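# Unload finished part, load blank, restart machine cycle

## Task

The machine's cycle is over. Take the finished part out of the vise and put it in the tray labelled DONE. Then take a blank from the tray labelled RAW and lay it flat on the vise jaw ledges, fully between the jaw ends. Clamp it by pulling the vise knob out; pushing the knob in opens the jaws. Slide both doors shut by their handles and press CYCLE START on the small box at the control panel, right of the doors. That button only works with a part clamped on the ledges and both doors closed, which the box's green lamp shows. A running cycle locks the doors and lights the green lamp on the signal tower above the panel. The robot must not fall over or finish tilted.

## Robot and tools

Robot: TidyBot++, a four-caster mobile base (0.54 m long, 0.50 m wide, 0.38 m high) with one seven-joint arm and a two-finger gripper. The shoulder sits 0.12 m ahead of the base centre, 0.68 m up. Cameras: base_camera (fixed on the base) and wrist_camera (on the hand, looking where it points). Loose objects may occasionally get nudged by something else.

Frames (metres): base frame has its origin on the floor under the base centre, x forward, y left, z up. hand_pose is the midpoint between the finger pads in this frame; the hand's z axis runs out along the fingers, which open and close along its y axis. The odometry frame is the base frame at scene start. base_odometry counts wheel turns only (slip reads as travel); heading in rad, left positive, -3.142 to 3.142. base_tilt is in degrees, forward and right positive.

move: one action per call. Keys:
- base: an object with any of translate_m (forward +), strafe_m (left +), both -2 to 2 m, and rotate_rad (counter-clockwise from above +), -6.3 to 6.3. All are offsets from where the base is, along its axes when the command starts.
- joints: absolute targets by name. joint_2_rad -2.249 to 2.249 (0 upper arm vertical), joint_4_rad -2.579 to 2.579 (elbow, 0 straight), joint_6_rad -2.099 to 2.099 (wrist); joint_1, 3, 5, 7 take any angle but go the short way, so turn in steps under half a turn. joint_1_rad positive is clockwise from above, opposite to rotate_rad. gripper_pos 0 (open, about 85 mm gap) to 1 (closed); gap is roughly 85 x (1 - gripper_pos) mm.
- target: one list of seven numbers, an absolute hand pose in the base frame: x, y, z in metres, then quaternion qw, qx, qy, qz. Only gripper_pos may accompany it in joints.
- speeds: optional caps for this action only: translate_m and strafe_m 0.05 to 0.5 m/s (give one of them for a combined move), rotate_rad 0.1 to 1.57 rad/s.
- cameras: list of base_camera, wrist_camera or all; [] for none.
- blocking: true (default) waits for rest; false returns in about 0.5 s while motion continues.
No action runs past 15 s; base moves time out after 14 s. An unknown key makes the call invalid; an out-of-range number gets it refused, and a refusal or unplanned stop cancels the reply's later move, wait and finished_scene calls.

wait(seconds 0 to 10, cameras): returns state and images, nothing new commanded. stop(cameras): brakes all running motions. zoom_image(camera, region [x0, y0, x1, y1] pixels, at most 504 x 504): closer look at the latest image. read_manual(section "licences"): licence texts only. finished_scene(scene): ends the current scene (give its number); irreversible, and the goal must hold without the robot.

Result lines: "move" is done or the worst status; base_status, joint_status and hand_status say done, moving, off_target, not_followed, stopped, contact_stop, time_out, torque_fault or limit_stop_at_motor_heat. hand_status done means within 10 mm and 2 degrees. hand_target is where the joint targets would put the hand. "pose unreachable" and "joint command not followed" mean a check withheld the targets (self-collision gives a "cause:"). on_its_own lists uncommanded behaviour. motor_effort is percent of max per motor with the peak of the last action in brackets. "pictures" names image order. ARM HIT, MOTOR HOT and OVER-TEMPERATURE FAULT are warnings.

Practice: hand targets usually land within 3 cm; correct by adding (wanted minus hand_pose) to the last target. To hold still, resend hand_target, not hand_pose. A held load makes the arm sag; never command a joint to its current reading while holding. A straight-down hand reaches about 0.94 m high at most, and only near the base. Closed fingertips stick about 20 mm past the hand point. gripper_pos 1 done means nothing was grasped; off_target means an object stopped the fingers. A resting object stops hand_pose descending while commands keep going lower.

Avoid: arm catching on things above about 0.6 m while the base moves (tipping), sideways swings with the arm stretched, reaching far out from folded over nearby furniture, driving the arm into objects (torque fault, 10 s arm stop), pushing against blocks (joints keep pushing, motors heat), dropping or releasing moving parts, slamming doors, and gripping a part hard while it still rests on something. Backing away or pulling the arm in fixes a slight lean.

Each tool is called after ">>>" as a command line: name --argument value for each argument, lists and objects as JSON in quotes; but a table of rows of numbers goes row by row, as --pt "numbers of a row", without its own name.

## Session

>>> move

Scene clock: 0.00 s.
base_odometry: x=+0.000 y=+0.000 heading=+0.000
base_tilt: forward=+0.2 right=-0.2
base_status: not commanded
joint_positions: joint_1_rad=+0.020 joint_2_rad=-0.384 joint_3_rad=+3.164 joint_4_rad=-2.544 joint_5_rad=+0.027 joint_6_rad=-0.919 joint_7_rad=+1.576 gripper_pos=+0.000
joint_status: not commanded
motor_effort: joint_1_rad=-1 joint_2_rad=+0 joint_3_rad=+0 joint_4_rad=+15 joint_5_rad=+1 joint_6_rad=+1 joint_7_rad=+0
hand_pose: x=+0.2423 y=-0.0095 z=+0.5867 quat_wxyz=(+0.007, +0.999, -0.010, +0.031) (m; base frame)
hand_target: x=+0.2428 y=-0.0095 z=+0.5870 quat_wxyz=(+0.007, +0.999, -0.010, +0.032) (m; base frame)
hand_status: not commanded
pictures: base_camera, wrist_camera

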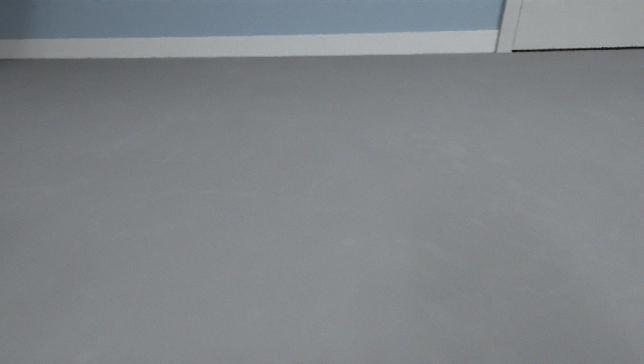

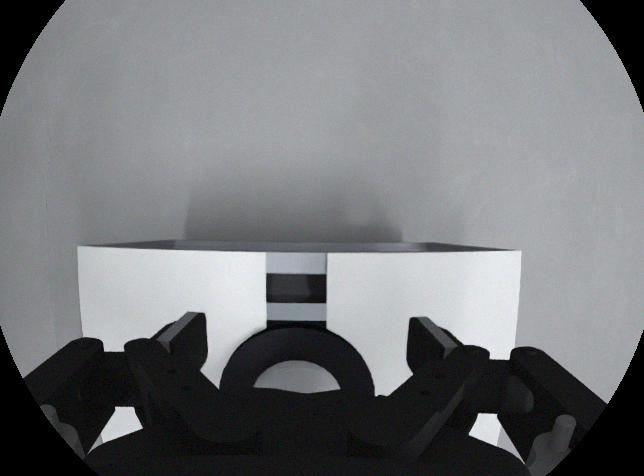

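>>> move --joints '{"joint_6_rad": 0.45}' --base '{"rotate_rad": 1.0}'

>>> move --base '{"rotate_rad": 1.0}'

>>> move --base '{"rotate_rad": 1.0}'

Scene clock: 15.67 s.
move: done
base_odometry: x=+0.000 y=+0.000 heading=+0.999
base_tilt: forward=+0.1 right=-0.2
base_status: done
joint_positions: joint_1_rad=+0.020 joint_2_rad=-0.384 joint_3_rad=+3.164 joint_4_rad=-2.543 joint_5_rad=+0.027 joint_6_rad=+0.406 joint_7_rad=+1.576 gripper_pos=+0.000
joint_status: all done
motor_effort: joint_1_rad=+0(2) joint_2_rad=-5(6) joint_3_rad=+0(1) joint_4_rad=+20(20) joint_5_rad=+1(1) joint_6_rad=+8(9) joint_7_rad=+0(1)
hand_pose: x=+0.5291 y=-0.0136 z=+0.8416 quat_wxyz=(+0.015, +0.768, -0.004, +0.640) (m; base frame)
hand_target: x=+0.5313 y=-0.0135 z=+0.8548 quat_wxyz=(+0.016, +0.754, -0.003, +0.656) (m; base frame)
hand_status: not commanded
pictures: base_camera, wrist_camera
camera_calibration:
wrist_camera: T_world_to_cam=[[-0.0604559, -0.996019, 0.0655144, -0.0475953], [-0.222164, -0.0505614, -0.973697, 0.986268], [0.973133, -0.0734207, -0.218223, -0.194256], [0, 0, 0, 1]] pos_world=[0.405273, -0.0118012, 0.921053]

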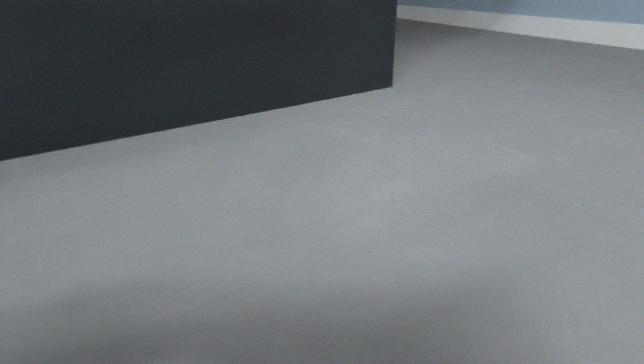

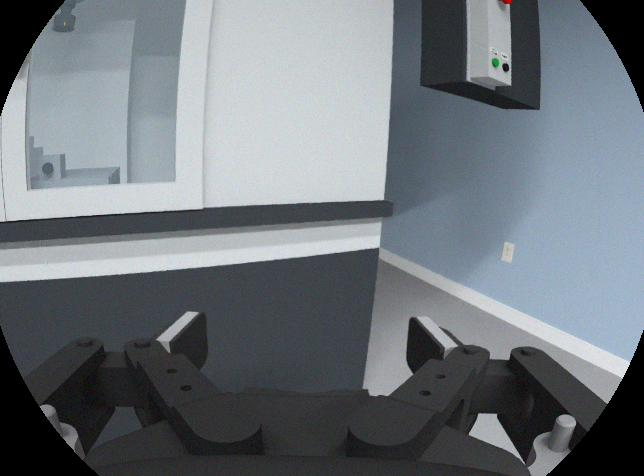

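Scene clock: 17.53 s.
move: done
base_odometry: x=+0.000 y=+0.000 heading=+1.999
base_tilt: forward=+0.2 right=-0.2
base_status: done
joint_positions: joint_1_rad=+0.020 joint_2_rad=-0.384 joint_3_rad=+3.164 joint_4_rad=-2.543 joint_5_rad=+0.027 joint_6_rad=+0.406 joint_7_rad=+1.576 gripper_pos=+0.000
joint_status: not commanded
motor_effort: joint_1_rad=-1(2) joint_2_rad=-6(6) joint_3_rad=+0(2) joint_4_rad=+20(20) joint_5_rad=+1(1) joint_6_rad=+9(9) joint_7_rad=-1(1)
hand_pose: x=+0.5291 y=-0.0136 z=+0.8417 quat_wxyz=(+0.015, +0.768, -0.004, +0.640) (m; base frame)
hand_target: x=+0.5313 y=-0.0135 z=+0.8548 quat_wxyz=(+0.016, +0.754, -0.003, +0.656) (m; base frame)
hand_status: not commanded
pictures: base_camera, wrist_camera
camera_calibration:
wrist_camera: T_world_to_cam=[[-0.0604206, -0.99602, 0.0655239, -0.0476013], [-0.221806, -0.0506054, -0.973777, 0.986259], [0.973217, -0.0733698, -0.217866, -0.194594], [0, 0, 0, 1]] pos_world=[0.405265, -0.0117791, 0.92112]

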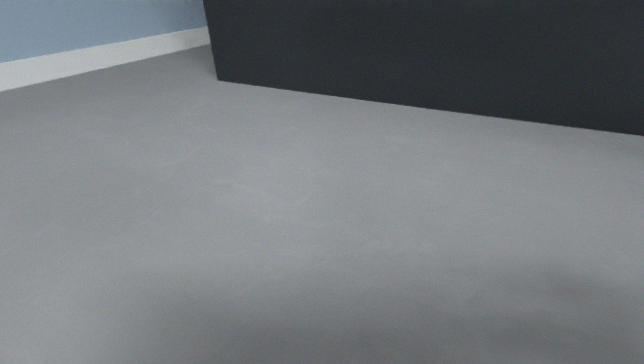

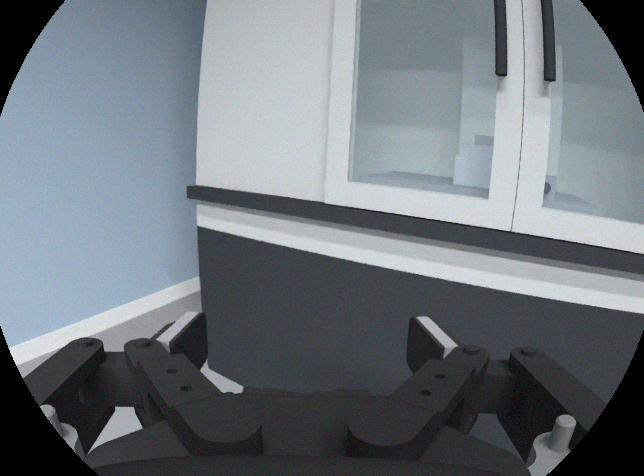

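Scene clock: 19.40 s.
move: done
base_odometry: x=+0.000 y=+0.000 heading=+2.998
base_tilt: forward=+0.2 right=-0.2
base_status: done
joint_positions: joint_1_rad=+0.020 joint_2_rad=-0.384 joint_3_rad=+3.164 joint_4_rad=-2.543 joint_5_rad=+0.027 joint_6_rad=+0.407 joint_7_rad=+1.576 gripper_pos=+0.000
joint_status: not commanded
motor_effort: joint_1_rad=-1(2) joint_2_rad=-6(6) joint_3_rad=+0(1) joint_4_rad=+20(20) joint_5_rad=+1(1) joint_6_rad=+9(9) joint_7_rad=+0(1)
hand_pose: x=+0.5291 y=-0.0135 z=+0.8418 quat_wxyz=(+0.015, +0.768, -0.004, +0.640) (m; base frame)
hand_target: x=+0.5313 y=-0.0135 z=+0.8548 quat_wxyz=(+0.016, +0.754, -0.003, +0.656) (m; base frame)
hand_status: not commanded
pictures: base_camera, wrist_camera
camera_calibration:
wrist_camera: T_world_to_cam=[[-0.0604061, -0.996021, 0.0655265, -0.0476017], [-0.221568, -0.0506291, -0.97383, 0.986254], [0.973272, -0.0733438, -0.217628, -0.19482], [0, 0, 0, 1]] pos_world=[0.405259, -0.011768, 0.921164]

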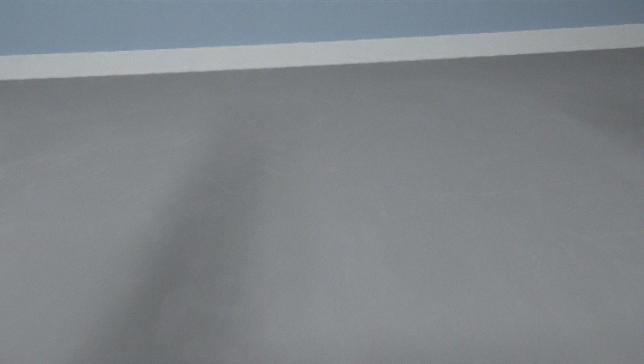

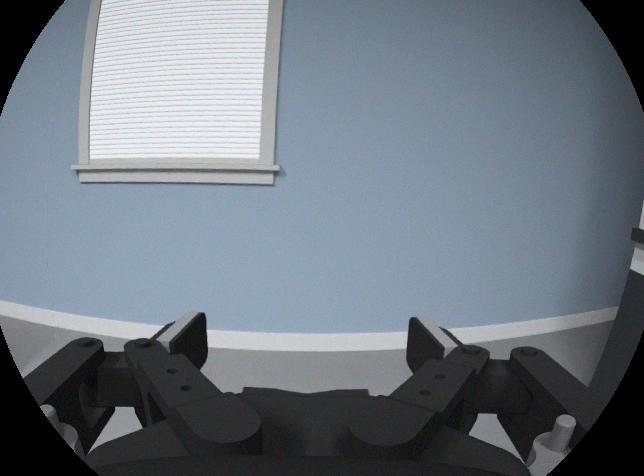

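>>> move --base '{"rotate_rad": 1.0}'

>>> move --base '{"rotate_rad": 1.0}'

Scene clock: 25.23 s.
move: done
base_odometry: x=+0.000 y=+0.000 heading=-2.286
base_tilt: forward=+0.1 right=-0.2
base_status: done
joint_positions: joint_1_rad=+0.020 joint_2_rad=-0.384 joint_3_rad=+3.164 joint_4_rad=-2.543 joint_5_rad=+0.027 joint_6_rad=+0.407 joint_7_rad=+1.576 gripper_pos=+0.000
joint_status: not commanded
motor_effort: joint_1_rad=-1(2) joint_2_rad=-5(6) joint_3_rad=+0(1) joint_4_rad=+20(20) joint_5_rad=+1(1) joint_6_rad=+8(9) joint_7_rad=-1(2)
hand_pose: x=+0.5291 y=-0.0135 z=+0.8418 quat_wxyz=(+0.015, +0.768, -0.004, +0.640) (m; base frame)
hand_target: x=+0.5313 y=-0.0135 z=+0.8548 quat_wxyz=(+0.016, +0.754, -0.003, +0.656) (m; base frame)
hand_status: not commanded
pictures: base_camera, wrist_camera
camera_calibration:
wrist_camera: T_world_to_cam=[[-0.0603644, -0.996022, 0.0655402, -0.0476128], [-0.221328, -0.0506696, -0.973882, 0.986247], [0.973329, -0.0732937, -0.217389, -0.195045], [0, 0, 0, 1]] pos_world=[0.405254, -0.0117463, 0.921208]

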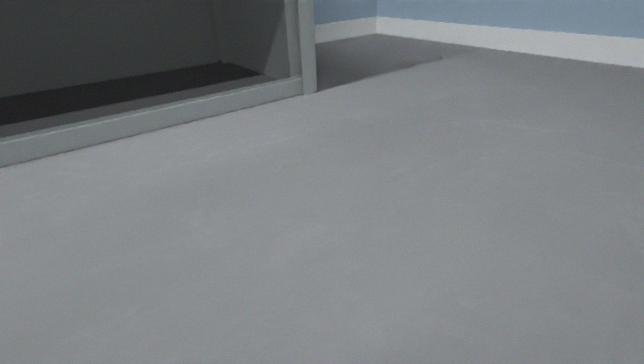

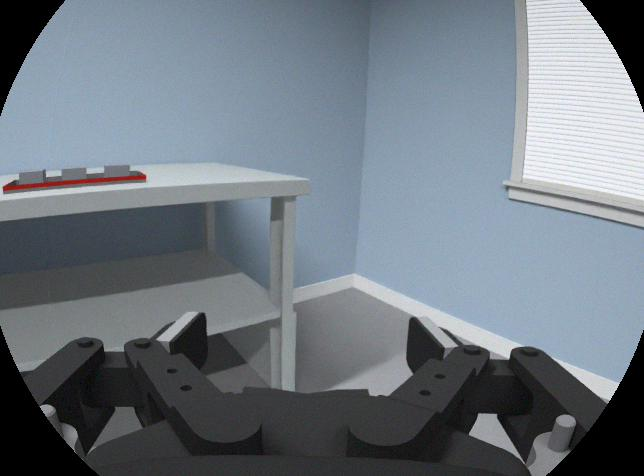

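Scene clock: 27.10 s.
move: done
base_odometry: x=+0.000 y=+0.000 heading=-1.287
base_tilt: forward=+0.2 right=-0.2
base_status: done
joint_positions: joint_1_rad=+0.020 joint_2_rad=-0.384 joint_3_rad=+3.164 joint_4_rad=-2.543 joint_5_rad=+0.027 joint_6_rad=+0.407 joint_7_rad=+1.576 gripper_pos=+0.000
joint_status: not commanded
motor_effort: joint_1_rad=-1(2) joint_2_rad=-5(6) joint_3_rad=+0(1) joint_4_rad=+20(20) joint_5_rad=+1(1) joint_6_rad=+8(9) joint_7_rad=+0(1)
hand_pose: x=+0.5291 y=-0.0135 z=+0.8418 quat_wxyz=(+0.015, +0.768, -0.004, +0.640) (m; base frame)
hand_target: x=+0.5313 y=-0.0135 z=+0.8548 quat_wxyz=(+0.016, +0.754, -0.003, +0.656) (m; base frame)
hand_status: not commanded
pictures: base_camera, wrist_camera
camera_calibration:
wrist_camera: T_world_to_cam=[[-0.0603133, -0.996024, 0.0655601, -0.0476317], [-0.221267, -0.0507049, -0.973894, 0.986245], [0.973346, -0.073245, -0.217329, -0.195102], [0, 0, 0, 1]] pos_world=[0.405252, -0.0117252, 0.921219]

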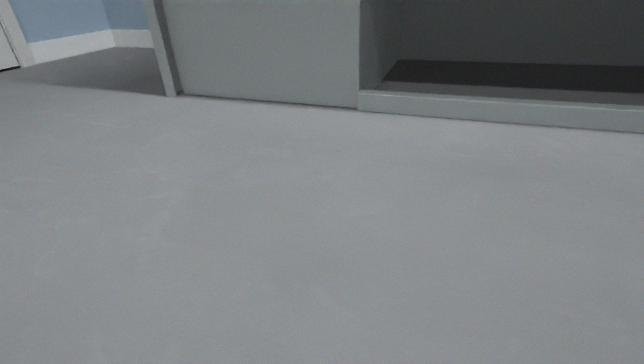

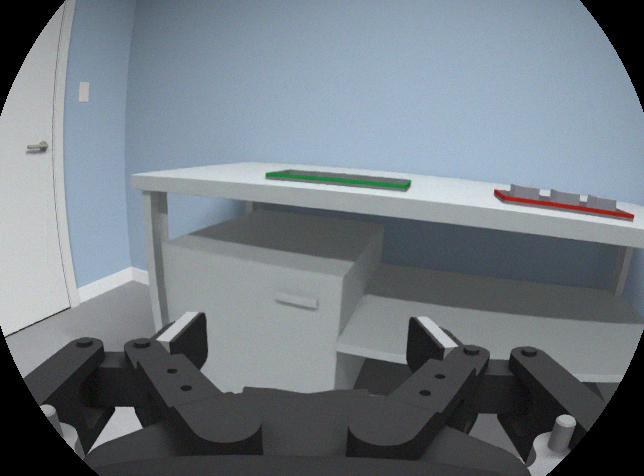

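>>> zoom_image --camera "wrist_camera" --region '[240, 140, 644, 240]'

Scaled by 1.248.

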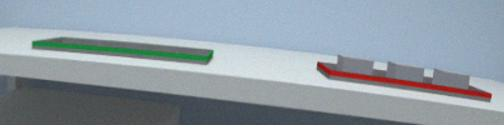

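>>> move --base '{"rotate_rad": 2.70}' --joints '{"joint_6_rad": 0.65}'

Scene clock: 68.97 s.
move: done
base_odometry: x=+0.000 y=+0.000 heading=+1.413
base_tilt: forward=+0.2 right=-0.2
base_status: done
joint_positions: joint_1_rad=+0.020 joint_2_rad=-0.386 joint_3_rad=+3.164 joint_4_rad=-2.539 joint_5_rad=+0.027 joint_6_rad=+0.625 joint_7_rad=+1.576 gripper_pos=+0.000
joint_status: all done
motor_effort: joint_1_rad=-1(2) joint_2_rad=-5(7) joint_3_rad=+0(2) joint_4_rad=+20(22) joint_5_rad=+1(1) joint_6_rad=+8(10) joint_7_rad=+0(1)
hand_pose: x=+0.5342 y=-0.0128 z=+0.9119 quat_wxyz=(+0.016, +0.692, -0.002, +0.722) (m; base frame)
hand_target: x=+0.5336 y=-0.0128 z=+0.9169 quat_wxyz=(+0.016, +0.685, -0.002, +0.728) (m; base frame)
hand_status: not commanded
pictures: base_camera, wrist_camera
camera_calibration:
wrist_camera: T_world_to_cam=[[-0.0711055, -0.995854, 0.0567286, -0.0373786], [-0.000760031, -0.0568185, -0.998384, 0.960097], [0.997469, -0.0710337, 0.00328323, -0.398805], [0, 0, 0, 1]] pos_world=[0.395867, -0.011001, 0.961975]

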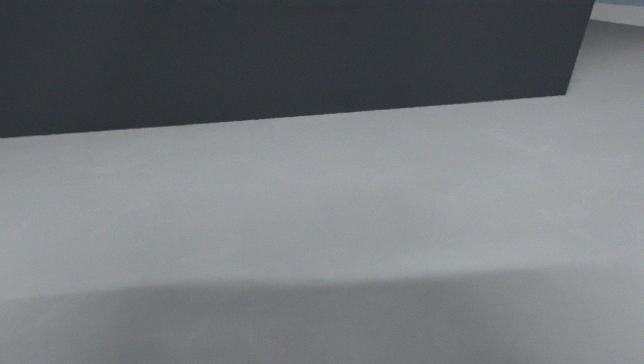

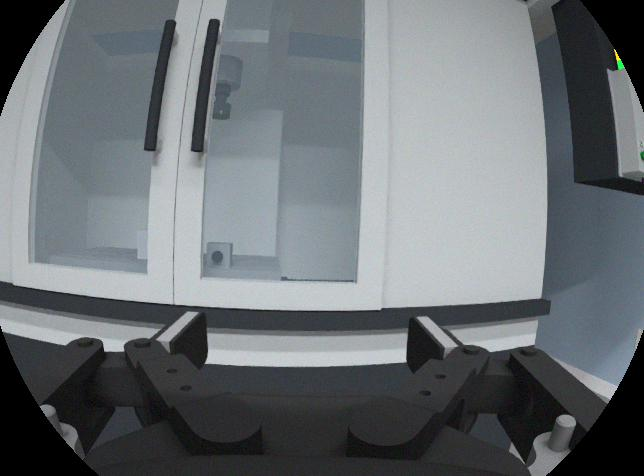

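>>> zoom_image --camera "wrist_camera" --region '[20, 180, 300, 310]'

>>> zoom_image --camera "wrist_camera" --region '[540, 0, 644, 200]'

Scaled by 1.800.

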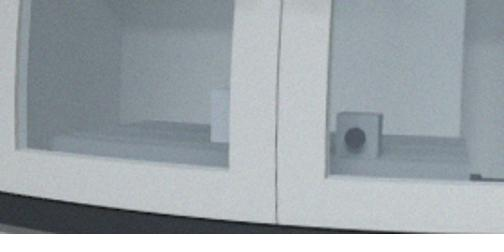

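Scaled by 2.520.

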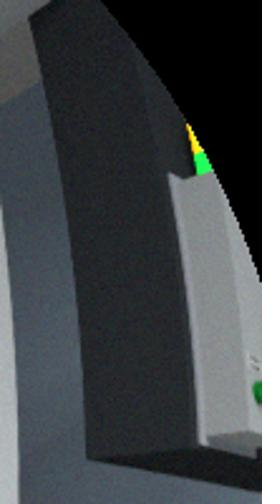

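>>> move --base '{"translate_m": 0.285, "strafe_m": 0.202, "rotate_rad": 0.076}' --joints '{"joint_1_rad": 0.0, "joint_2_rad": -0.3, "joint_3_rad": 3.1416, "joint_4_rad": -1.478, "joint_5_rad": 0.0, "joint_6_rad": -0.393, "joint_7_rad": 1.5708, "gripper_pos": 1.0}'

Scene clock: 157.77 s.
move: done
base_odometry: x=-0.155 y=+0.313 heading=+1.489
base_tilt: forward=+0.2 right=-0.2
base_status: done
joint_positions: joint_1_rad=+0.020 joint_2_rad=-0.316 joint_3_rad=+3.157 joint_4_rad=-1.490 joint_5_rad=+0.027 joint_6_rad=-0.341 joint_7_rad=+1.576 gripper_pos=+0.999
joint_status: all done
motor_effort: joint_1_rad=-1(2) joint_2_rad=-9(14) joint_3_rad=+0(2) joint_4_rad=+21(23) joint_5_rad=+1(2) joint_6_rad=+9(10) joint_7_rad=+0(3)
hand_pose: x=+0.5888 y=-0.0201 z=+1.2207 quat_wxyz=(+0.025, +0.687, -0.006, +0.726) (m; base frame)
hand_target: x=+0.5964 y=+0.0013 z=+1.2040 quat_wxyz=(+0.000, +0.707, +0.000, +0.707) (m; base frame)
hand_status: not commanded
pictures: base_camera, wrist_camera
camera_calibration:
wrist_camera: T_world_to_cam=[[-0.0898264, -0.994013, 0.0622043, -0.053896], [0.0115831, -0.0634952, -0.997915, 1.26002], [0.99589, -0.0889186, 0.0172173, -0.471247], [0, 0, 0, 1]] pos_world=[0.449874, -0.0154707, 1.26886]

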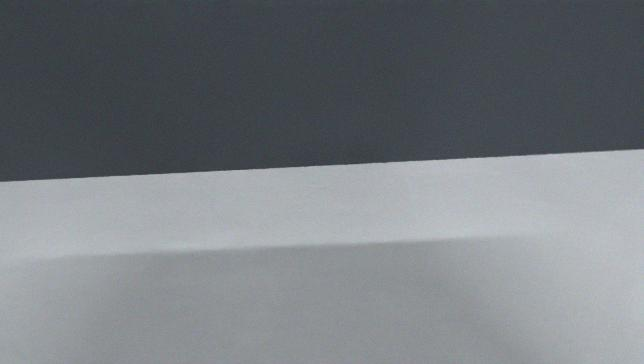

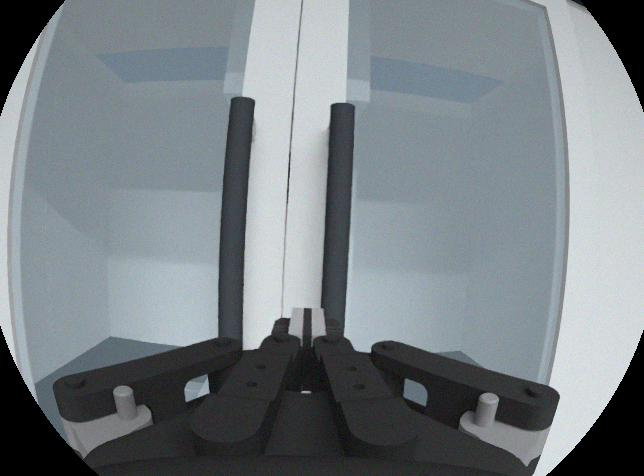

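>>> move --joints '{"joint_1_rad": -0.020, "joint_2_rad": -0.3, "joint_3_rad": 3.126, "joint_4_rad": -1.478, "joint_5_rad": -0.027, "joint_6_rad": -0.44, "joint_7_rad": 1.5708}' --base '{"translate_m": 0.235, "rotate_rad": 0.01}' --cameras '["wrist_camera"]'

Scene clock: 204.30 s.
move: done
base_odometry: x=-0.136 y=+0.548 heading=+1.499
base_tilt: forward=+0.1 right=-0.2
base_status: done
joint_positions: joint_1_rad=+0.000 joint_2_rad=-0.323 joint_3_rad=+3.142 joint_4_rad=-1.486 joint_5_rad=+0.023 joint_6_rad=-0.407 joint_7_rad=+1.576 gripper_pos=+0.999
joint_status: all done
motor_effort: joint_1_rad=-3(5) joint_2_rad=-5(14) joint_3_rad=-3(6) joint_4_rad=+22(24) joint_5_rad=+0(1) joint_6_rad=+10(12) joint_7_rad=+0(1)
hand_pose: x=+0.5853 y=-0.0015 z=+1.2056 quat_wxyz=(+0.013, +0.707, +0.006, +0.707) (m; base frame)
hand_target: x=+0.5953 y=+0.0239 z=+1.1894 quat_wxyz=(-0.023, +0.724, +0.009, +0.690) (m; base frame)
hand_status: not commanded
pictures: wrist_camera
camera_calibration:
wrist_camera: T_world_to_cam=[[-0.0521703, -0.996458, 0.0659493, -0.0614183], [-0.0412497, -0.0638327, -0.997108, 1.27616], [0.997786, -0.0547398, -0.0377734, -0.400609], [0, 0, 0, 1]] pos_world=[0.449159, -0.00166951, 1.26139]

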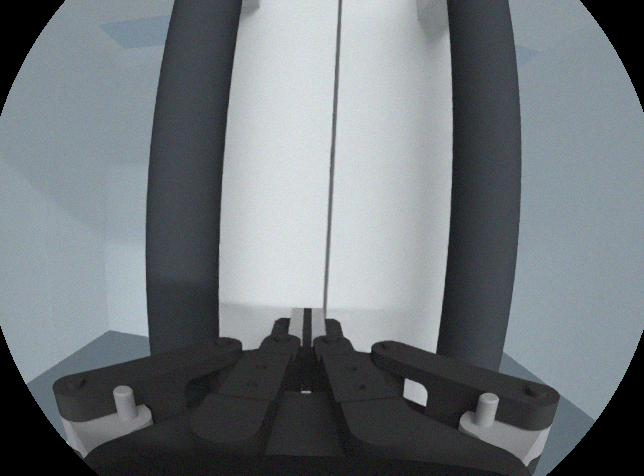

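>>> move --base '{"translate_m": -0.008, "strafe_m": 0.25}' --speeds '{"strafe_m": 0.2}' --cameras '["wrist_camera"]'

Scene clock: 241.77 s.
move: done
base_odometry: x=-0.386 y=+0.557 heading=+1.500
base_tilt: forward=+0.1 right=-0.2
base_status: done
joint_positions: joint_1_rad=+0.037 joint_2_rad=-0.334 joint_3_rad=+3.191 joint_4_rad=-1.481 joint_5_rad=+0.023 joint_6_rad=-0.420 joint_7_rad=+1.576 gripper_pos=+0.999
joint_status: not commanded
motor_effort: joint_1_rad=-8(24) joint_2_rad=+0(8) joint_3_rad=-9(31) joint_4_rad=+22(23) joint_5_rad=-2(9) joint_6_rad=+12(13) joint_7_rad=-1(1)
hand_pose: x=+0.5772 y=-0.0483 z=+1.2096 quat_wxyz=(+0.037, +0.705, -0.029, +0.707) (m; base frame)
hand_target: x=+0.5953 y=+0.0239 z=+1.1894 quat_wxyz=(-0.023, +0.724, +0.009, +0.690) (m; base frame)
hand_status: not commanded
pictures: wrist_camera
camera_calibration:
wrist_camera: T_world_to_cam=[[-0.135366, -0.989546, 0.0497505, -0.0407609], [-0.0423069, -0.044394, -0.998118, 1.2796], [0.989892, -0.137216, -0.0358552, -0.396674], [0, 0, 0, 1]] pos_world=[0.441283, -0.0379581, 1.265]

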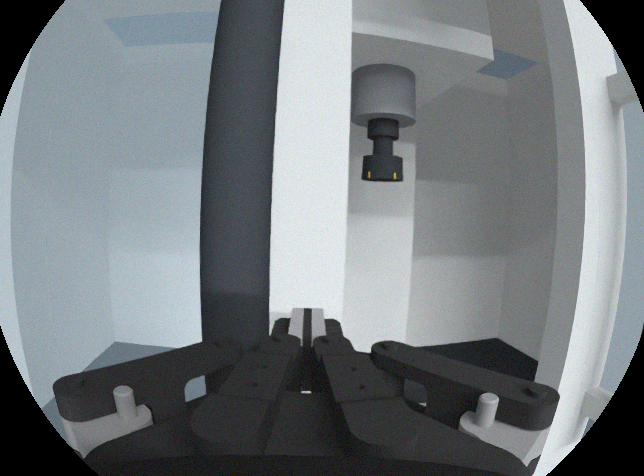

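>>> move --base '{"strafe_m": 0.2}' --speeds '{"strafe_m": 0.2}' --cameras '["wrist_camera"]'

Scene clock: 249.17 s.
move: done
base_odometry: x=-0.585 y=+0.572 heading=+1.499
base_tilt: forward=+0.2 right=-0.2
base_status: done
joint_positions: joint_1_rad=+0.041 joint_2_rad=-0.340 joint_3_rad=+3.194 joint_4_rad=-1.480 joint_5_rad=+0.023 joint_6_rad=-0.429 joint_7_rad=+1.576 gripper_pos=+0.999
joint_status: not commanded
motor_effort: joint_1_rad=-8(21) joint_2_rad=+2(7) joint_3_rad=-10(26) joint_4_rad=+24(24) joint_5_rad=-3(7) joint_6_rad=+14(14) joint_7_rad=-1(1)
hand_pose: x=+0.5738 y=-0.0520 z=+1.2102 quat_wxyz=(+0.038, +0.706, -0.032, +0.707) (m; base frame)
hand_target: x=+0.5953 y=+0.0239 z=+1.1894 quat_wxyz=(-0.023, +0.724, +0.009, +0.690) (m; base frame)
hand_status: not commanded
pictures: wrist_camera
camera_calibration:
wrist_camera: T_world_to_cam=[[-0.14231, -0.988642, 0.0483161, -0.039196], [-0.0444832, -0.0423757, -0.998111, 1.28118], [0.988822, -0.144191, -0.0379474, -0.390979], [0, 0, 0, 1]] pos_world=[0.438021, -0.0408356, 1.26581]

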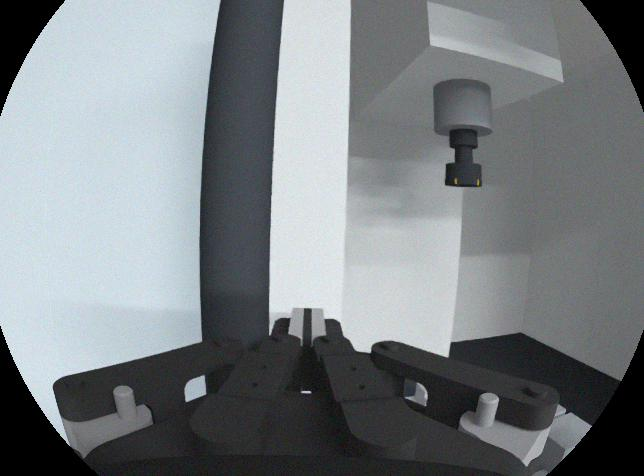

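>>> move --base '{"strafe_m": -0.25, "translate_m": -0.05}' --joints '{"joint_6_rad": -1.1}' --cameras '["wrist_camera"]'

Scene clock: 271.37 s.
move: done
base_odometry: x=-0.339 y=+0.504 heading=+1.499
base_tilt: forward=+0.2 right=-0.2
base_status: done
joint_positions: joint_1_rad=-0.006 joint_2_rad=-0.299 joint_3_rad=+3.127 joint_4_rad=-1.480 joint_5_rad=+0.023 joint_6_rad=-1.052 joint_7_rad=+1.576 gripper_pos=+0.999
joint_status: all done
motor_effort: joint_1_rad=-1(8) joint_2_rad=-9(12) joint_3_rad=-1(10) joint_4_rad=+20(23) joint_5_rad=+1(2) joint_6_rad=+7(13) joint_7_rad=+0(1)
hand_pose: x=+0.5311 y=+0.0047 z=+1.0122 quat_wxyz=(+0.010, +0.898, +0.013, +0.439) (m; base frame)
hand_target: x=+0.5209 y=+0.0244 z=+1.0018 quat_wxyz=(-0.019, +0.908, +0.016, +0.418) (m; base frame)
hand_status: not commanded
pictures: wrist_camera
camera_calibration:
wrist_camera: T_world_to_cam=[[0.0046747, -0.996159, 0.0874379, -0.0972042], [-0.645185, -0.0698096, -0.76083, 1.16304], [0.764012, -0.052857, -0.643033, 0.383305], [0, 0, 0, 1]] pos_world=[0.457982, 0.00462087, 1.13985]

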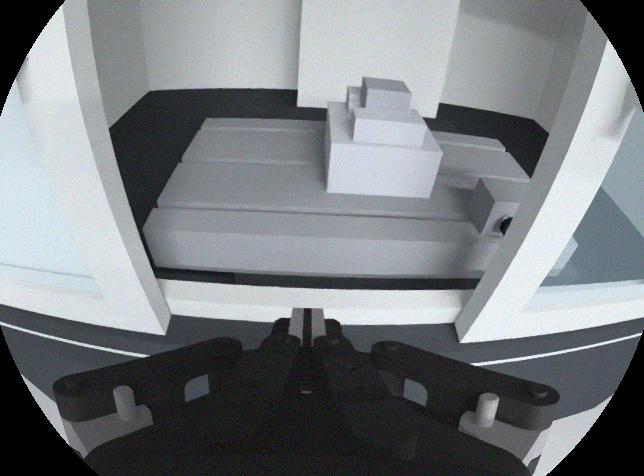

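>>> zoom_image --camera "wrist_camera" --region '[300, 60, 560, 260]'

Scaled by 1.938.

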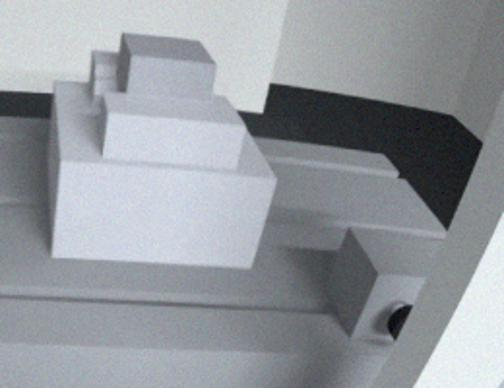

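>>> zoom_image --camera "wrist_camera" --region '[310, 60, 460, 210]'

Scaled by 3.360.

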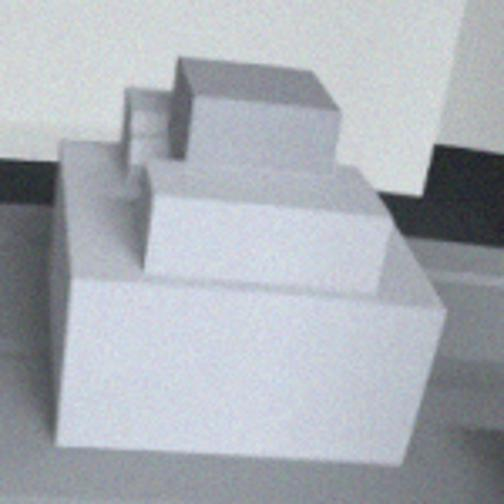

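>>> move --base '{"translate_m": 0.05}' --joints '{"joint_6_rad": -0.44}' --cameras '["wrist_camera"]'

>>> move --base '{"strafe_m": -0.65}' --speeds '{"strafe_m": 0.25}' --cameras '["wrist_camera"]'

Scene clock: 369.70 s.
move: done
base_odometry: x=-0.335 y=+0.554 heading=+1.499
base_tilt: forward=+0.2 right=-0.2
base_status: done
joint_positions: joint_1_rad=-0.006 joint_2_rad=-0.299 joint_3_rad=+3.127 joint_4_rad=-1.478 joint_5_rad=+0.023 joint_6_rad=-0.476 joint_7_rad=+1.576 gripper_pos=+0.999
joint_status: all done
motor_effort: joint_1_rad=+0(1) joint_2_rad=-10(14) joint_3_rad=+0(1) joint_4_rad=+21(22) joint_5_rad=+1(1) joint_6_rad=+9(9) joint_7_rad=+0(2)
hand_pose: x=+0.5954 y=+0.0097 z=+1.1778 quat_wxyz=(+0.008, +0.736, +0.015, +0.677) (m; base frame)
hand_target: x=+0.5953 y=+0.0239 z=+1.1894 quat_wxyz=(-0.023, +0.724, +0.009, +0.690) (m; base frame)
hand_status: not commanded
pictures: wrist_camera
camera_calibration:
wrist_camera: T_world_to_cam=[[-0.0281053, -0.996867, 0.0739298, -0.0716305], [-0.12408, -0.0699079, -0.989807, 1.29027], [0.991874, -0.036992, -0.121726, -0.308884], [0, 0, 0, 1]] pos_world=[0.464458, 0.00736808, 1.24482]

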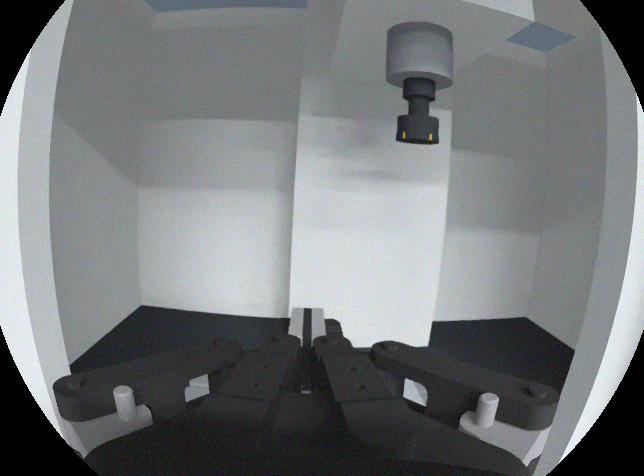

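Scene clock: 373.13 s.
move: done
base_odometry: x=+0.313 y=+0.507 heading=+1.499
base_tilt: forward=+0.2 right=-0.2
base_status: done
joint_positions: joint_1_rad=-0.082 joint_2_rad=-0.298 joint_3_rad=+3.058 joint_4_rad=-1.484 joint_5_rad=-0.017 joint_6_rad=-0.452 joint_7_rad=+1.576 gripper_pos=+1.000
joint_status: not commanded
motor_effort: joint_1_rad=+8(19) joint_2_rad=-8(15) joint_3_rad=+11(24) joint_4_rad=+24(25) joint_5_rad=+5(10) joint_6_rad=+11(12) joint_7_rad=+0(1)
hand_pose: x=+0.5882 y=+0.0930 z=+1.1802 quat_wxyz=(-0.053, +0.728, +0.066, +0.681) (m; base frame)
hand_target: x=+0.5953 y=+0.0239 z=+1.1894 quat_wxyz=(-0.023, +0.724, +0.009, +0.690) (m; base frame)
hand_status: not commanded
pictures: wrist_camera
camera_calibration:
wrist_camera: T_world_to_cam=[[0.128318, -0.990145, 0.0561031, -0.0604996], [-0.0988429, -0.0690577, -0.992704, 1.28616], [0.986795, 0.121837, -0.10673, -0.327805], [0, 0, 0, 1]] pos_world=[0.458367, 0.0688545, 1.24518]

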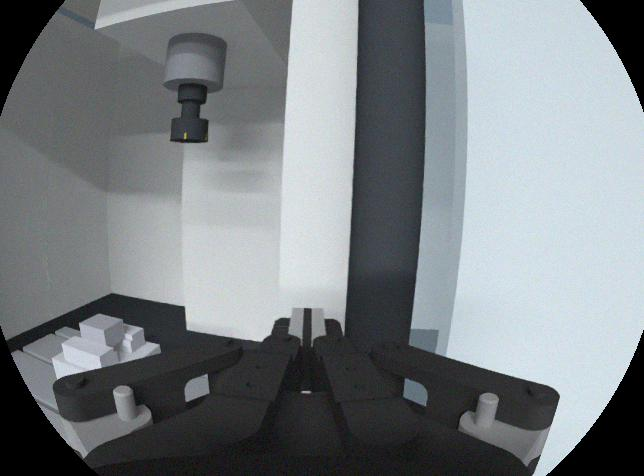

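>>> move --base '{"strafe_m": 0.44, "translate_m": -0.03}' --joints '{"joint_6_rad": -1.1, "gripper_pos": 0.0}' --cameras '["wrist_camera"]'

Scene clock: 389.77 s.
move: done
base_odometry: x=-0.128 y=+0.509 heading=+1.499
base_tilt: forward=+0.2 right=-0.2
base_status: done
joint_positions: joint_1_rad=-0.033 joint_2_rad=-0.297 joint_3_rad=+3.124 joint_4_rad=-1.480 joint_5_rad=-0.017 joint_6_rad=-1.056 joint_7_rad=+1.576 gripper_pos=+0.000
joint_status: all done
motor_effort: joint_1_rad=+0(11) joint_2_rad=-9(11) joint_3_rad=+0(13) joint_4_rad=+20(24) joint_5_rad=+1(6) joint_6_rad=+7(12) joint_7_rad=-1(2)
hand_pose: x=+0.5300 y=+0.0283 z=+1.0098 quat_wxyz=(-0.016, +0.900, +0.026, +0.436) (m; base frame)
hand_target: x=+0.5209 y=+0.0244 z=+1.0018 quat_wxyz=(-0.019, +0.908, +0.016, +0.418) (m; base frame)
hand_status: not commanded
pictures: wrist_camera
camera_calibration:
wrist_camera: T_world_to_cam=[[0.0505357, -0.997427, 0.0508382, -0.0608322], [-0.648418, -0.0714835, -0.757921, 1.16102], [0.759606, 0.00533769, -0.650362, 0.391979], [0, 0, 0, 1]] pos_world=[0.458148, 0.0202255, 1.13798]

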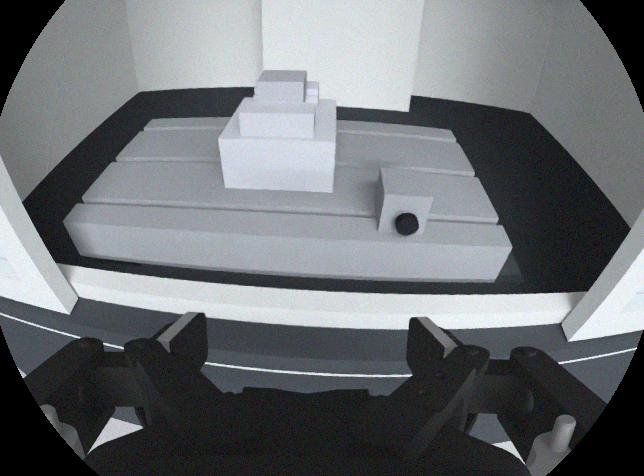

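>>> zoom_image --camera "wrist_camera" --region '[210, 60, 350, 200]'

>>> zoom_image --camera "wrist_camera" --region '[360, 150, 460, 250]'

Scaled by 3.600.

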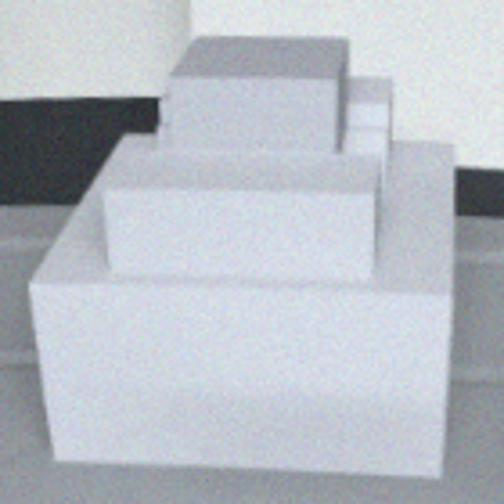

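Scaled by 5.040.

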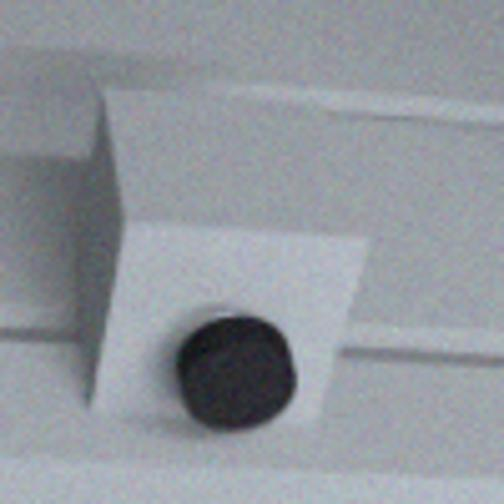

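>>> move --base '{"strafe_m": -0.086, "translate_m": 0.08}' --joints '{"joint_1_rad": 0.013, "joint_2_rad": 0.0, "joint_3_rad": 3.1436, "joint_4_rad": -2.456, "joint_5_rad": -0.010, "joint_6_rad": 0.86, "joint_7_rad": 1.5708, "gripper_pos": 1.0}' --cameras '["wrist_camera"]'

Scene clock: 488.80 s.
move: done
base_odometry: x=-0.037 y=+0.583 heading=+1.499
base_tilt: forward=+0.3 right=-0.1
base_status: done
joint_positions: joint_1_rad=-0.012 joint_2_rad=-0.018 joint_3_rad=+3.129 joint_4_rad=-2.444 joint_5_rad=-0.017 joint_6_rad=+0.813 joint_7_rad=+1.576 gripper_pos=+0.999
joint_status: all done
motor_effort: joint_1_rad=-1(2) joint_2_rad=-16(18) joint_3_rad=-1(2) joint_4_rad=+17(23) joint_5_rad=+1(2) joint_6_rad=+9(10) joint_7_rad=-1(2)
hand_pose: x=+0.6284 y=+0.0102 z=+0.8519 quat_wxyz=(-0.006, +0.722, +0.002, +0.692) (m; base frame)
hand_target: x=+0.6292 y=-0.0087 z=+0.8514 quat_wxyz=(+0.006, +0.716, -0.010, +0.698) (m; base frame)
hand_status: not commanded
pictures: wrist_camera
camera_calibration:
wrist_camera: T_world_to_cam=[[-0.0292786, -0.99894, 0.035515, -0.0126284], [-0.0833934, -0.0329653, -0.995971, 0.951139], [0.996086, -0.0321223, -0.0823399, -0.417518], [0, 0, 0, 1]] pos_world=[0.494833, 0.00532786, 0.913378]

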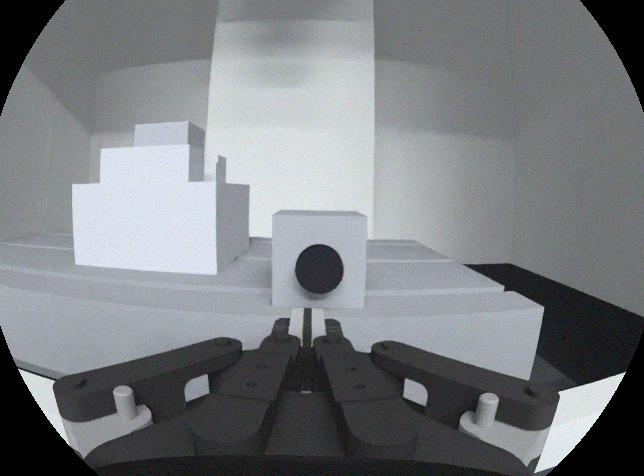

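>>> move --base '{"strafe_m": -0.008, "translate_m": 0.03}' --joints '{"joint_2_rad": 0.0, "joint_4_rad": -2.382, "joint_6_rad": 0.82}' --cameras '["wrist_camera"]'

Scene clock: 520.87 s.
move: done
base_odometry: x=-0.026 y=+0.612 heading=+1.499
base_tilt: forward=+0.2 right=-0.2
base_status: done
joint_positions: joint_1_rad=-0.010 joint_2_rad=-0.007 joint_3_rad=+3.131 joint_4_rad=-2.383 joint_5_rad=-0.017 joint_6_rad=+0.817 joint_7_rad=+1.576 gripper_pos=+0.999
joint_status: all done
motor_effort: joint_1_rad=+0(1) joint_2_rad=-17(19) joint_3_rad=+0(1) joint_4_rad=+18(20) joint_5_rad=+1(1) joint_6_rad=+9(9) joint_7_rad=+0(1)
hand_pose: x=+0.6450 y=+0.0081 z=+0.8794 quat_wxyz=(-0.005, +0.703, +0.000, +0.711) (m; base frame)
hand_target: x=+0.6467 y=-0.0088 z=+0.8774 quat_wxyz=(+0.005, +0.704, -0.010, +0.710) (m; base frame)
hand_status: not commanded
pictures: wrist_camera
camera_calibration:
wrist_camera: T_world_to_cam=[[-0.0357741, -0.998833, 0.0324411, -0.00828825], [-0.0298467, -0.0313795, -0.999062, 0.948052], [0.998914, -0.0367088, -0.0286893, -0.480848], [0, 0, 0, 1]] pos_world=[0.508326, 0.00381942, 0.933636]

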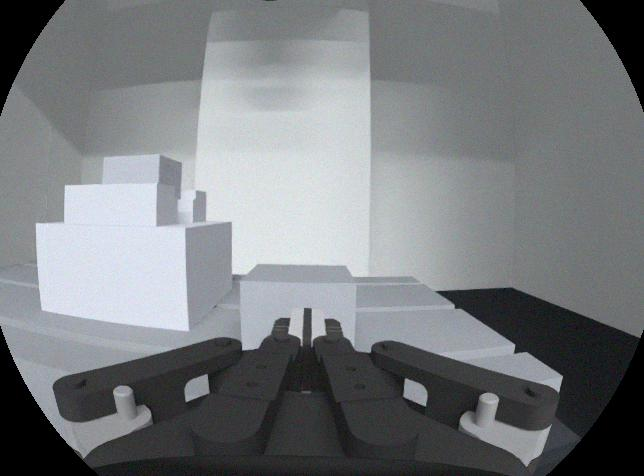

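>>> move --joints '{"joint_4_rad": -2.418}' --base '{"strafe_m": 0.004, "translate_m": 0.015}' --cameras '["wrist_camera"]'

>>> move --base '{"translate_m": 0.025}' --speeds '{"translate_m": 0.08}' --cameras '["wrist_camera"]'

Scene clock: 544.00 s.
move: done
base_odometry: x=-0.029 y=+0.627 heading=+1.499
base_tilt: forward=+0.1 right=-0.2
base_status: done
joint_positions: joint_1_rad=-0.007 joint_2_rad=-0.018 joint_3_rad=+3.132 joint_4_rad=-2.408 joint_5_rad=-0.017 joint_6_rad=+0.819 joint_7_rad=+1.576 gripper_pos=+0.999
joint_status: all done
motor_effort: joint_1_rad=+0(1) joint_2_rad=-12(17) joint_3_rad=+0(1) joint_4_rad=+17(19) joint_5_rad=+1(2) joint_6_rad=+6(9) joint_7_rad=-1(1)
hand_pose: x=+0.6373 y=+0.0063 z=+0.8727 quat_wxyz=(-0.004, +0.707, -0.001, +0.707) (m; base frame)
hand_target: x=+0.6383 y=-0.0087 z=+0.8585 quat_wxyz=(+0.005, +0.717, -0.010, +0.697) (m; base frame)
hand_status: not commanded
pictures: wrist_camera
camera_calibration:
wrist_camera: T_world_to_cam=[[-0.0385788, -0.998703, 0.0332114, -0.00901083], [-0.0412927, -0.0316145, -0.998647, 0.948038], [0.998402, -0.039898, -0.0400196, -0.463173], [0, 0, 0, 1]] pos_world=[0.501232, 0.0024929, 0.928519]

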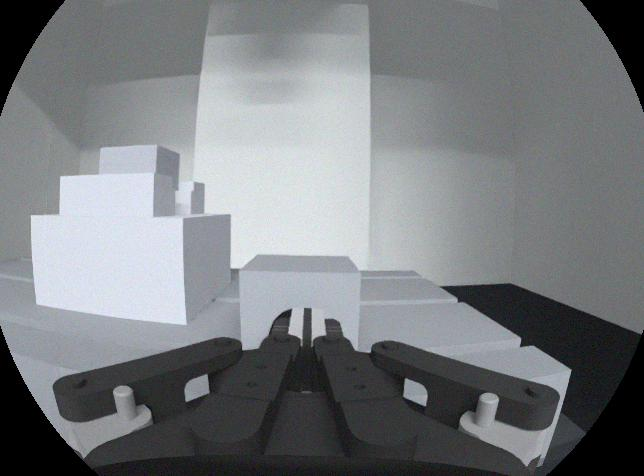

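Scene clock: 544.77 s.
move: done
base_odometry: x=-0.027 y=+0.652 heading=+1.499
base_tilt: forward=+0.2 right=-0.2
base_status: done
joint_positions: joint_1_rad=-0.007 joint_2_rad=-0.061 joint_3_rad=+3.132 joint_4_rad=-2.451 joint_5_rad=-0.017 joint_6_rad=+0.821 joint_7_rad=+1.576 gripper_pos=+0.999
joint_status: not commanded
motor_effort: joint_1_rad=+2(2) joint_2_rad=-4(12) joint_3_rad=+3(3) joint_4_rad=+24(28) joint_5_rad=-1(1) joint_6_rad=+6(8) joint_7_rad=+0(1)
hand_pose: x=+0.6192 y=+0.0060 z=+0.8724 quat_wxyz=(-0.004, +0.707, -0.001, +0.707) (m; base frame)
hand_target: x=+0.6383 y=-0.0087 z=+0.8585 quat_wxyz=(+0.005, +0.717, -0.010, +0.697) (m; base frame)
hand_status: not commanded
pictures: wrist_camera
camera_calibration:
wrist_camera: T_world_to_cam=[[-0.0387382, -0.998685, 0.0335805, -0.0102093], [-0.0400754, -0.0320259, -0.998683, 0.946227], [0.998445, -0.0400329, -0.0387821, -0.44621], [0, 0, 0, 1]] pos_world=[0.483041, 0.00224482, 0.928019]

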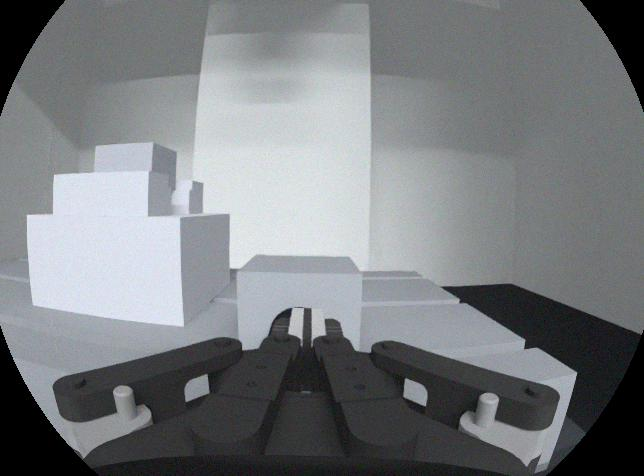

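>>> move --base '{"translate_m": 0.03}' --speeds '{"translate_m": 0.08}' --cameras '["wrist_camera"]'

Scene clock: 551.70 s.
move: done
base_odometry: x=-0.025 y=+0.681 heading=+1.499
base_tilt: forward=+0.1 right=-0.2
base_status: done
joint_positions: joint_1_rad=-0.007 joint_2_rad=-0.128 joint_3_rad=+3.131 joint_4_rad=-2.515 joint_5_rad=-0.017 joint_6_rad=+0.821 joint_7_rad=+1.576 gripper_pos=+0.999
joint_status: not commanded
motor_effort: joint_1_rad=+3(3) joint_2_rad=+12(14) joint_3_rad=+4(4) joint_4_rad=+36(38) joint_5_rad=-1(1) joint_6_rad=+4(6) joint_7_rad=+0(1)
hand_pose: x=+0.5917 y=+0.0060 z=+0.8716 quat_wxyz=(-0.004, +0.705, +0.000, +0.709) (m; base frame)
hand_target: x=+0.6383 y=-0.0087 z=+0.8585 quat_wxyz=(+0.005, +0.717, -0.010, +0.697) (m; base frame)
hand_status: not commanded
pictures: wrist_camera
camera_calibration:
wrist_camera: T_world_to_cam=[[-0.0382885, -0.998684, 0.0341153, -0.0120352], [-0.0363061, -0.0327274, -0.998805, 0.942206], [0.998607, -0.0394813, -0.0350052, -0.422205], [0, 0, 0, 1]] pos_world=[0.455364, 0.00214749, 0.926711]

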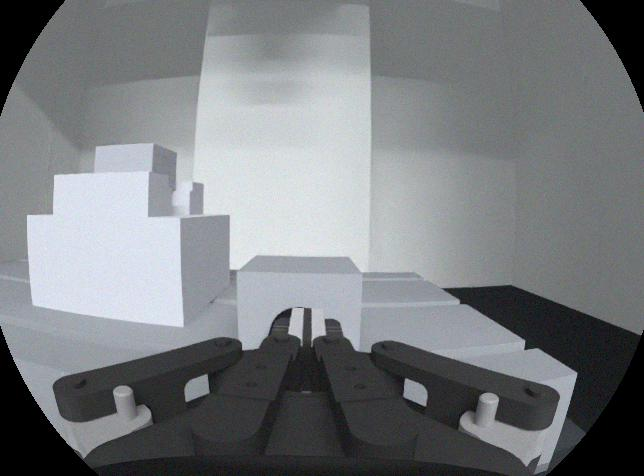

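>>> zoom_image --camera "wrist_camera" --region '[20, 130, 240, 330]'

>>> zoom_image --camera "wrist_camera" --region '[230, 240, 370, 350]'

Scaled by 2.291.

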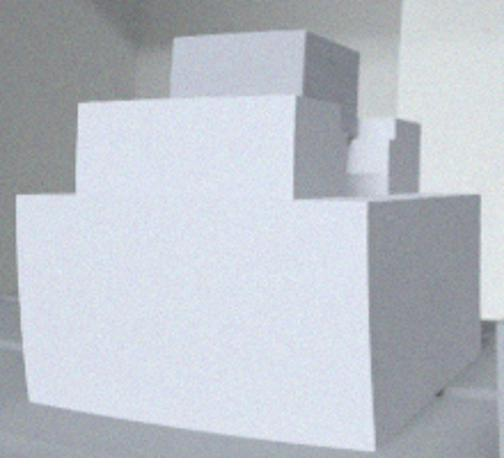

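Scaled by 3.600.

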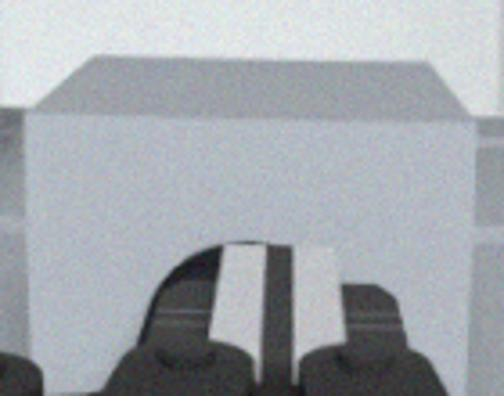

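>>> move --base '{"translate_m": -0.09}' --cameras '["wrist_camera"]'

>>> move --base '{"strafe_m": 0.185, "translate_m": 0.05}' --joints '{"joint_1_rad": -0.01, "joint_2_rad": 0.248, "joint_3_rad": 3.15, "joint_4_rad": -0.70, "joint_5_rad": 0.01, "joint_6_rad": -1.41, "joint_7_rad": 1.5708, "gripper_pos": 0.0}' --cameras '["wrist_camera"]'

Scene clock: 606.03 s.
move: done
base_odometry: x=-0.032 y=+0.591 heading=+1.499
base_tilt: forward=+0.2 right=-0.1
base_status: done
joint_positions: joint_1_rad=-0.007 joint_2_rad=-0.001 joint_3_rad=+3.132 joint_4_rad=-2.419 joint_5_rad=-0.017 joint_6_rad=+0.822 joint_7_rad=+1.576 gripper_pos=+0.999
joint_status: not commanded
motor_effort: joint_1_rad=-1(3) joint_2_rad=-17(19) joint_3_rad=-1(4) joint_4_rad=+17(35) joint_5_rad=+1(1) joint_6_rad=+9(9) joint_7_rad=-1(1)
hand_pose: x=+0.6378 y=+0.0057 z=+0.8587 quat_wxyz=(-0.003, +0.716, -0.001, +0.698) (m; base frame)
hand_target: x=+0.6383 y=-0.0087 z=+0.8585 quat_wxyz=(+0.005, +0.717, -0.010, +0.697) (m; base frame)
hand_status: not commanded
pictures: wrist_camera
camera_calibration:
wrist_camera: T_world_to_cam=[[-0.0388369, -0.998649, 0.0345126, -0.0100899], [-0.0673293, -0.0318449, -0.997222, 0.949457], [0.996975, -0.0410527, -0.0660016, -0.441011], [0, 0, 0, 1]] pos_world=[0.503211, 0.00205436, 0.91806]

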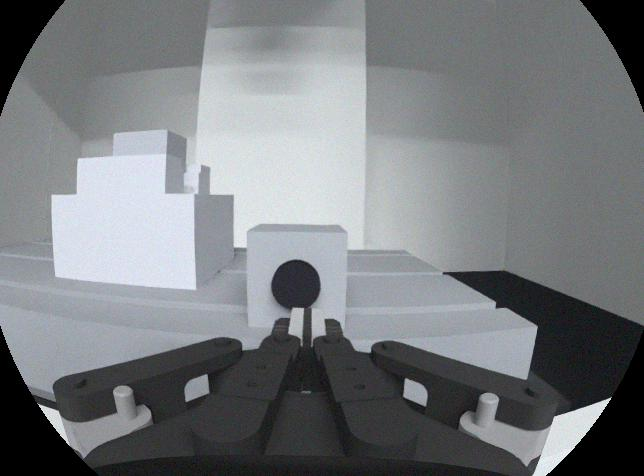

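Scene clock: 609.60 s.
move: done
base_odometry: x=-0.213 y=+0.654 heading=+1.499
base_tilt: forward=+0.2 right=-0.2
base_status: done
joint_positions: joint_1_rad=-0.003 joint_2_rad=+0.238 joint_3_rad=+3.147 joint_4_rad=-0.705 joint_5_rad=-0.017 joint_6_rad=-1.358 joint_7_rad=+1.576 gripper_pos=+0.000
joint_status: all done
motor_effort: joint_1_rad=+0(5) joint_2_rad=-27(38) joint_3_rad=-1(4) joint_4_rad=+18(54) joint_5_rad=+1(6) joint_6_rad=+7(45) joint_7_rad=+0(7)
hand_pose: x=+0.7048 y=+0.0059 z=+1.0676 quat_wxyz=(-0.006, +0.913, +0.004, +0.408) (m; base frame)
hand_target: x=+0.6974 y=+0.0001 z=+1.0525 quat_wxyz=(+0.005, +0.924, +0.000, +0.382) (m; base frame)
hand_status: not commanded
pictures: wrist_camera
camera_calibration:
wrist_camera: T_world_to_cam=[[0.0060352, -0.998768, 0.049248, -0.0618747], [-0.696241, -0.0395476, -0.716718, 1.30613], [0.717783, -0.029963, -0.695622, 0.374863], [0, 0, 0, 1]] pos_world=[0.640681, 0.00108773, 1.19993]

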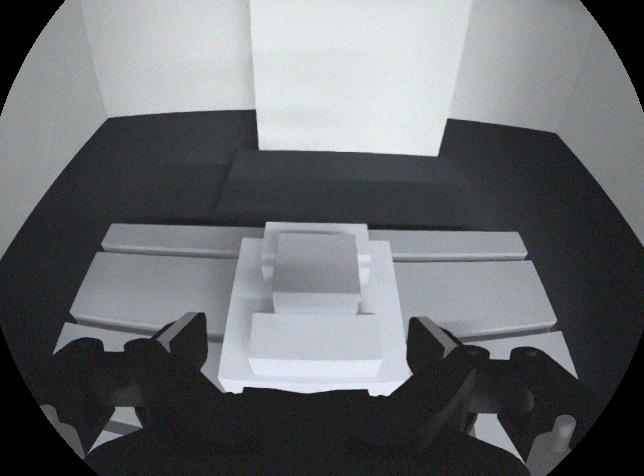

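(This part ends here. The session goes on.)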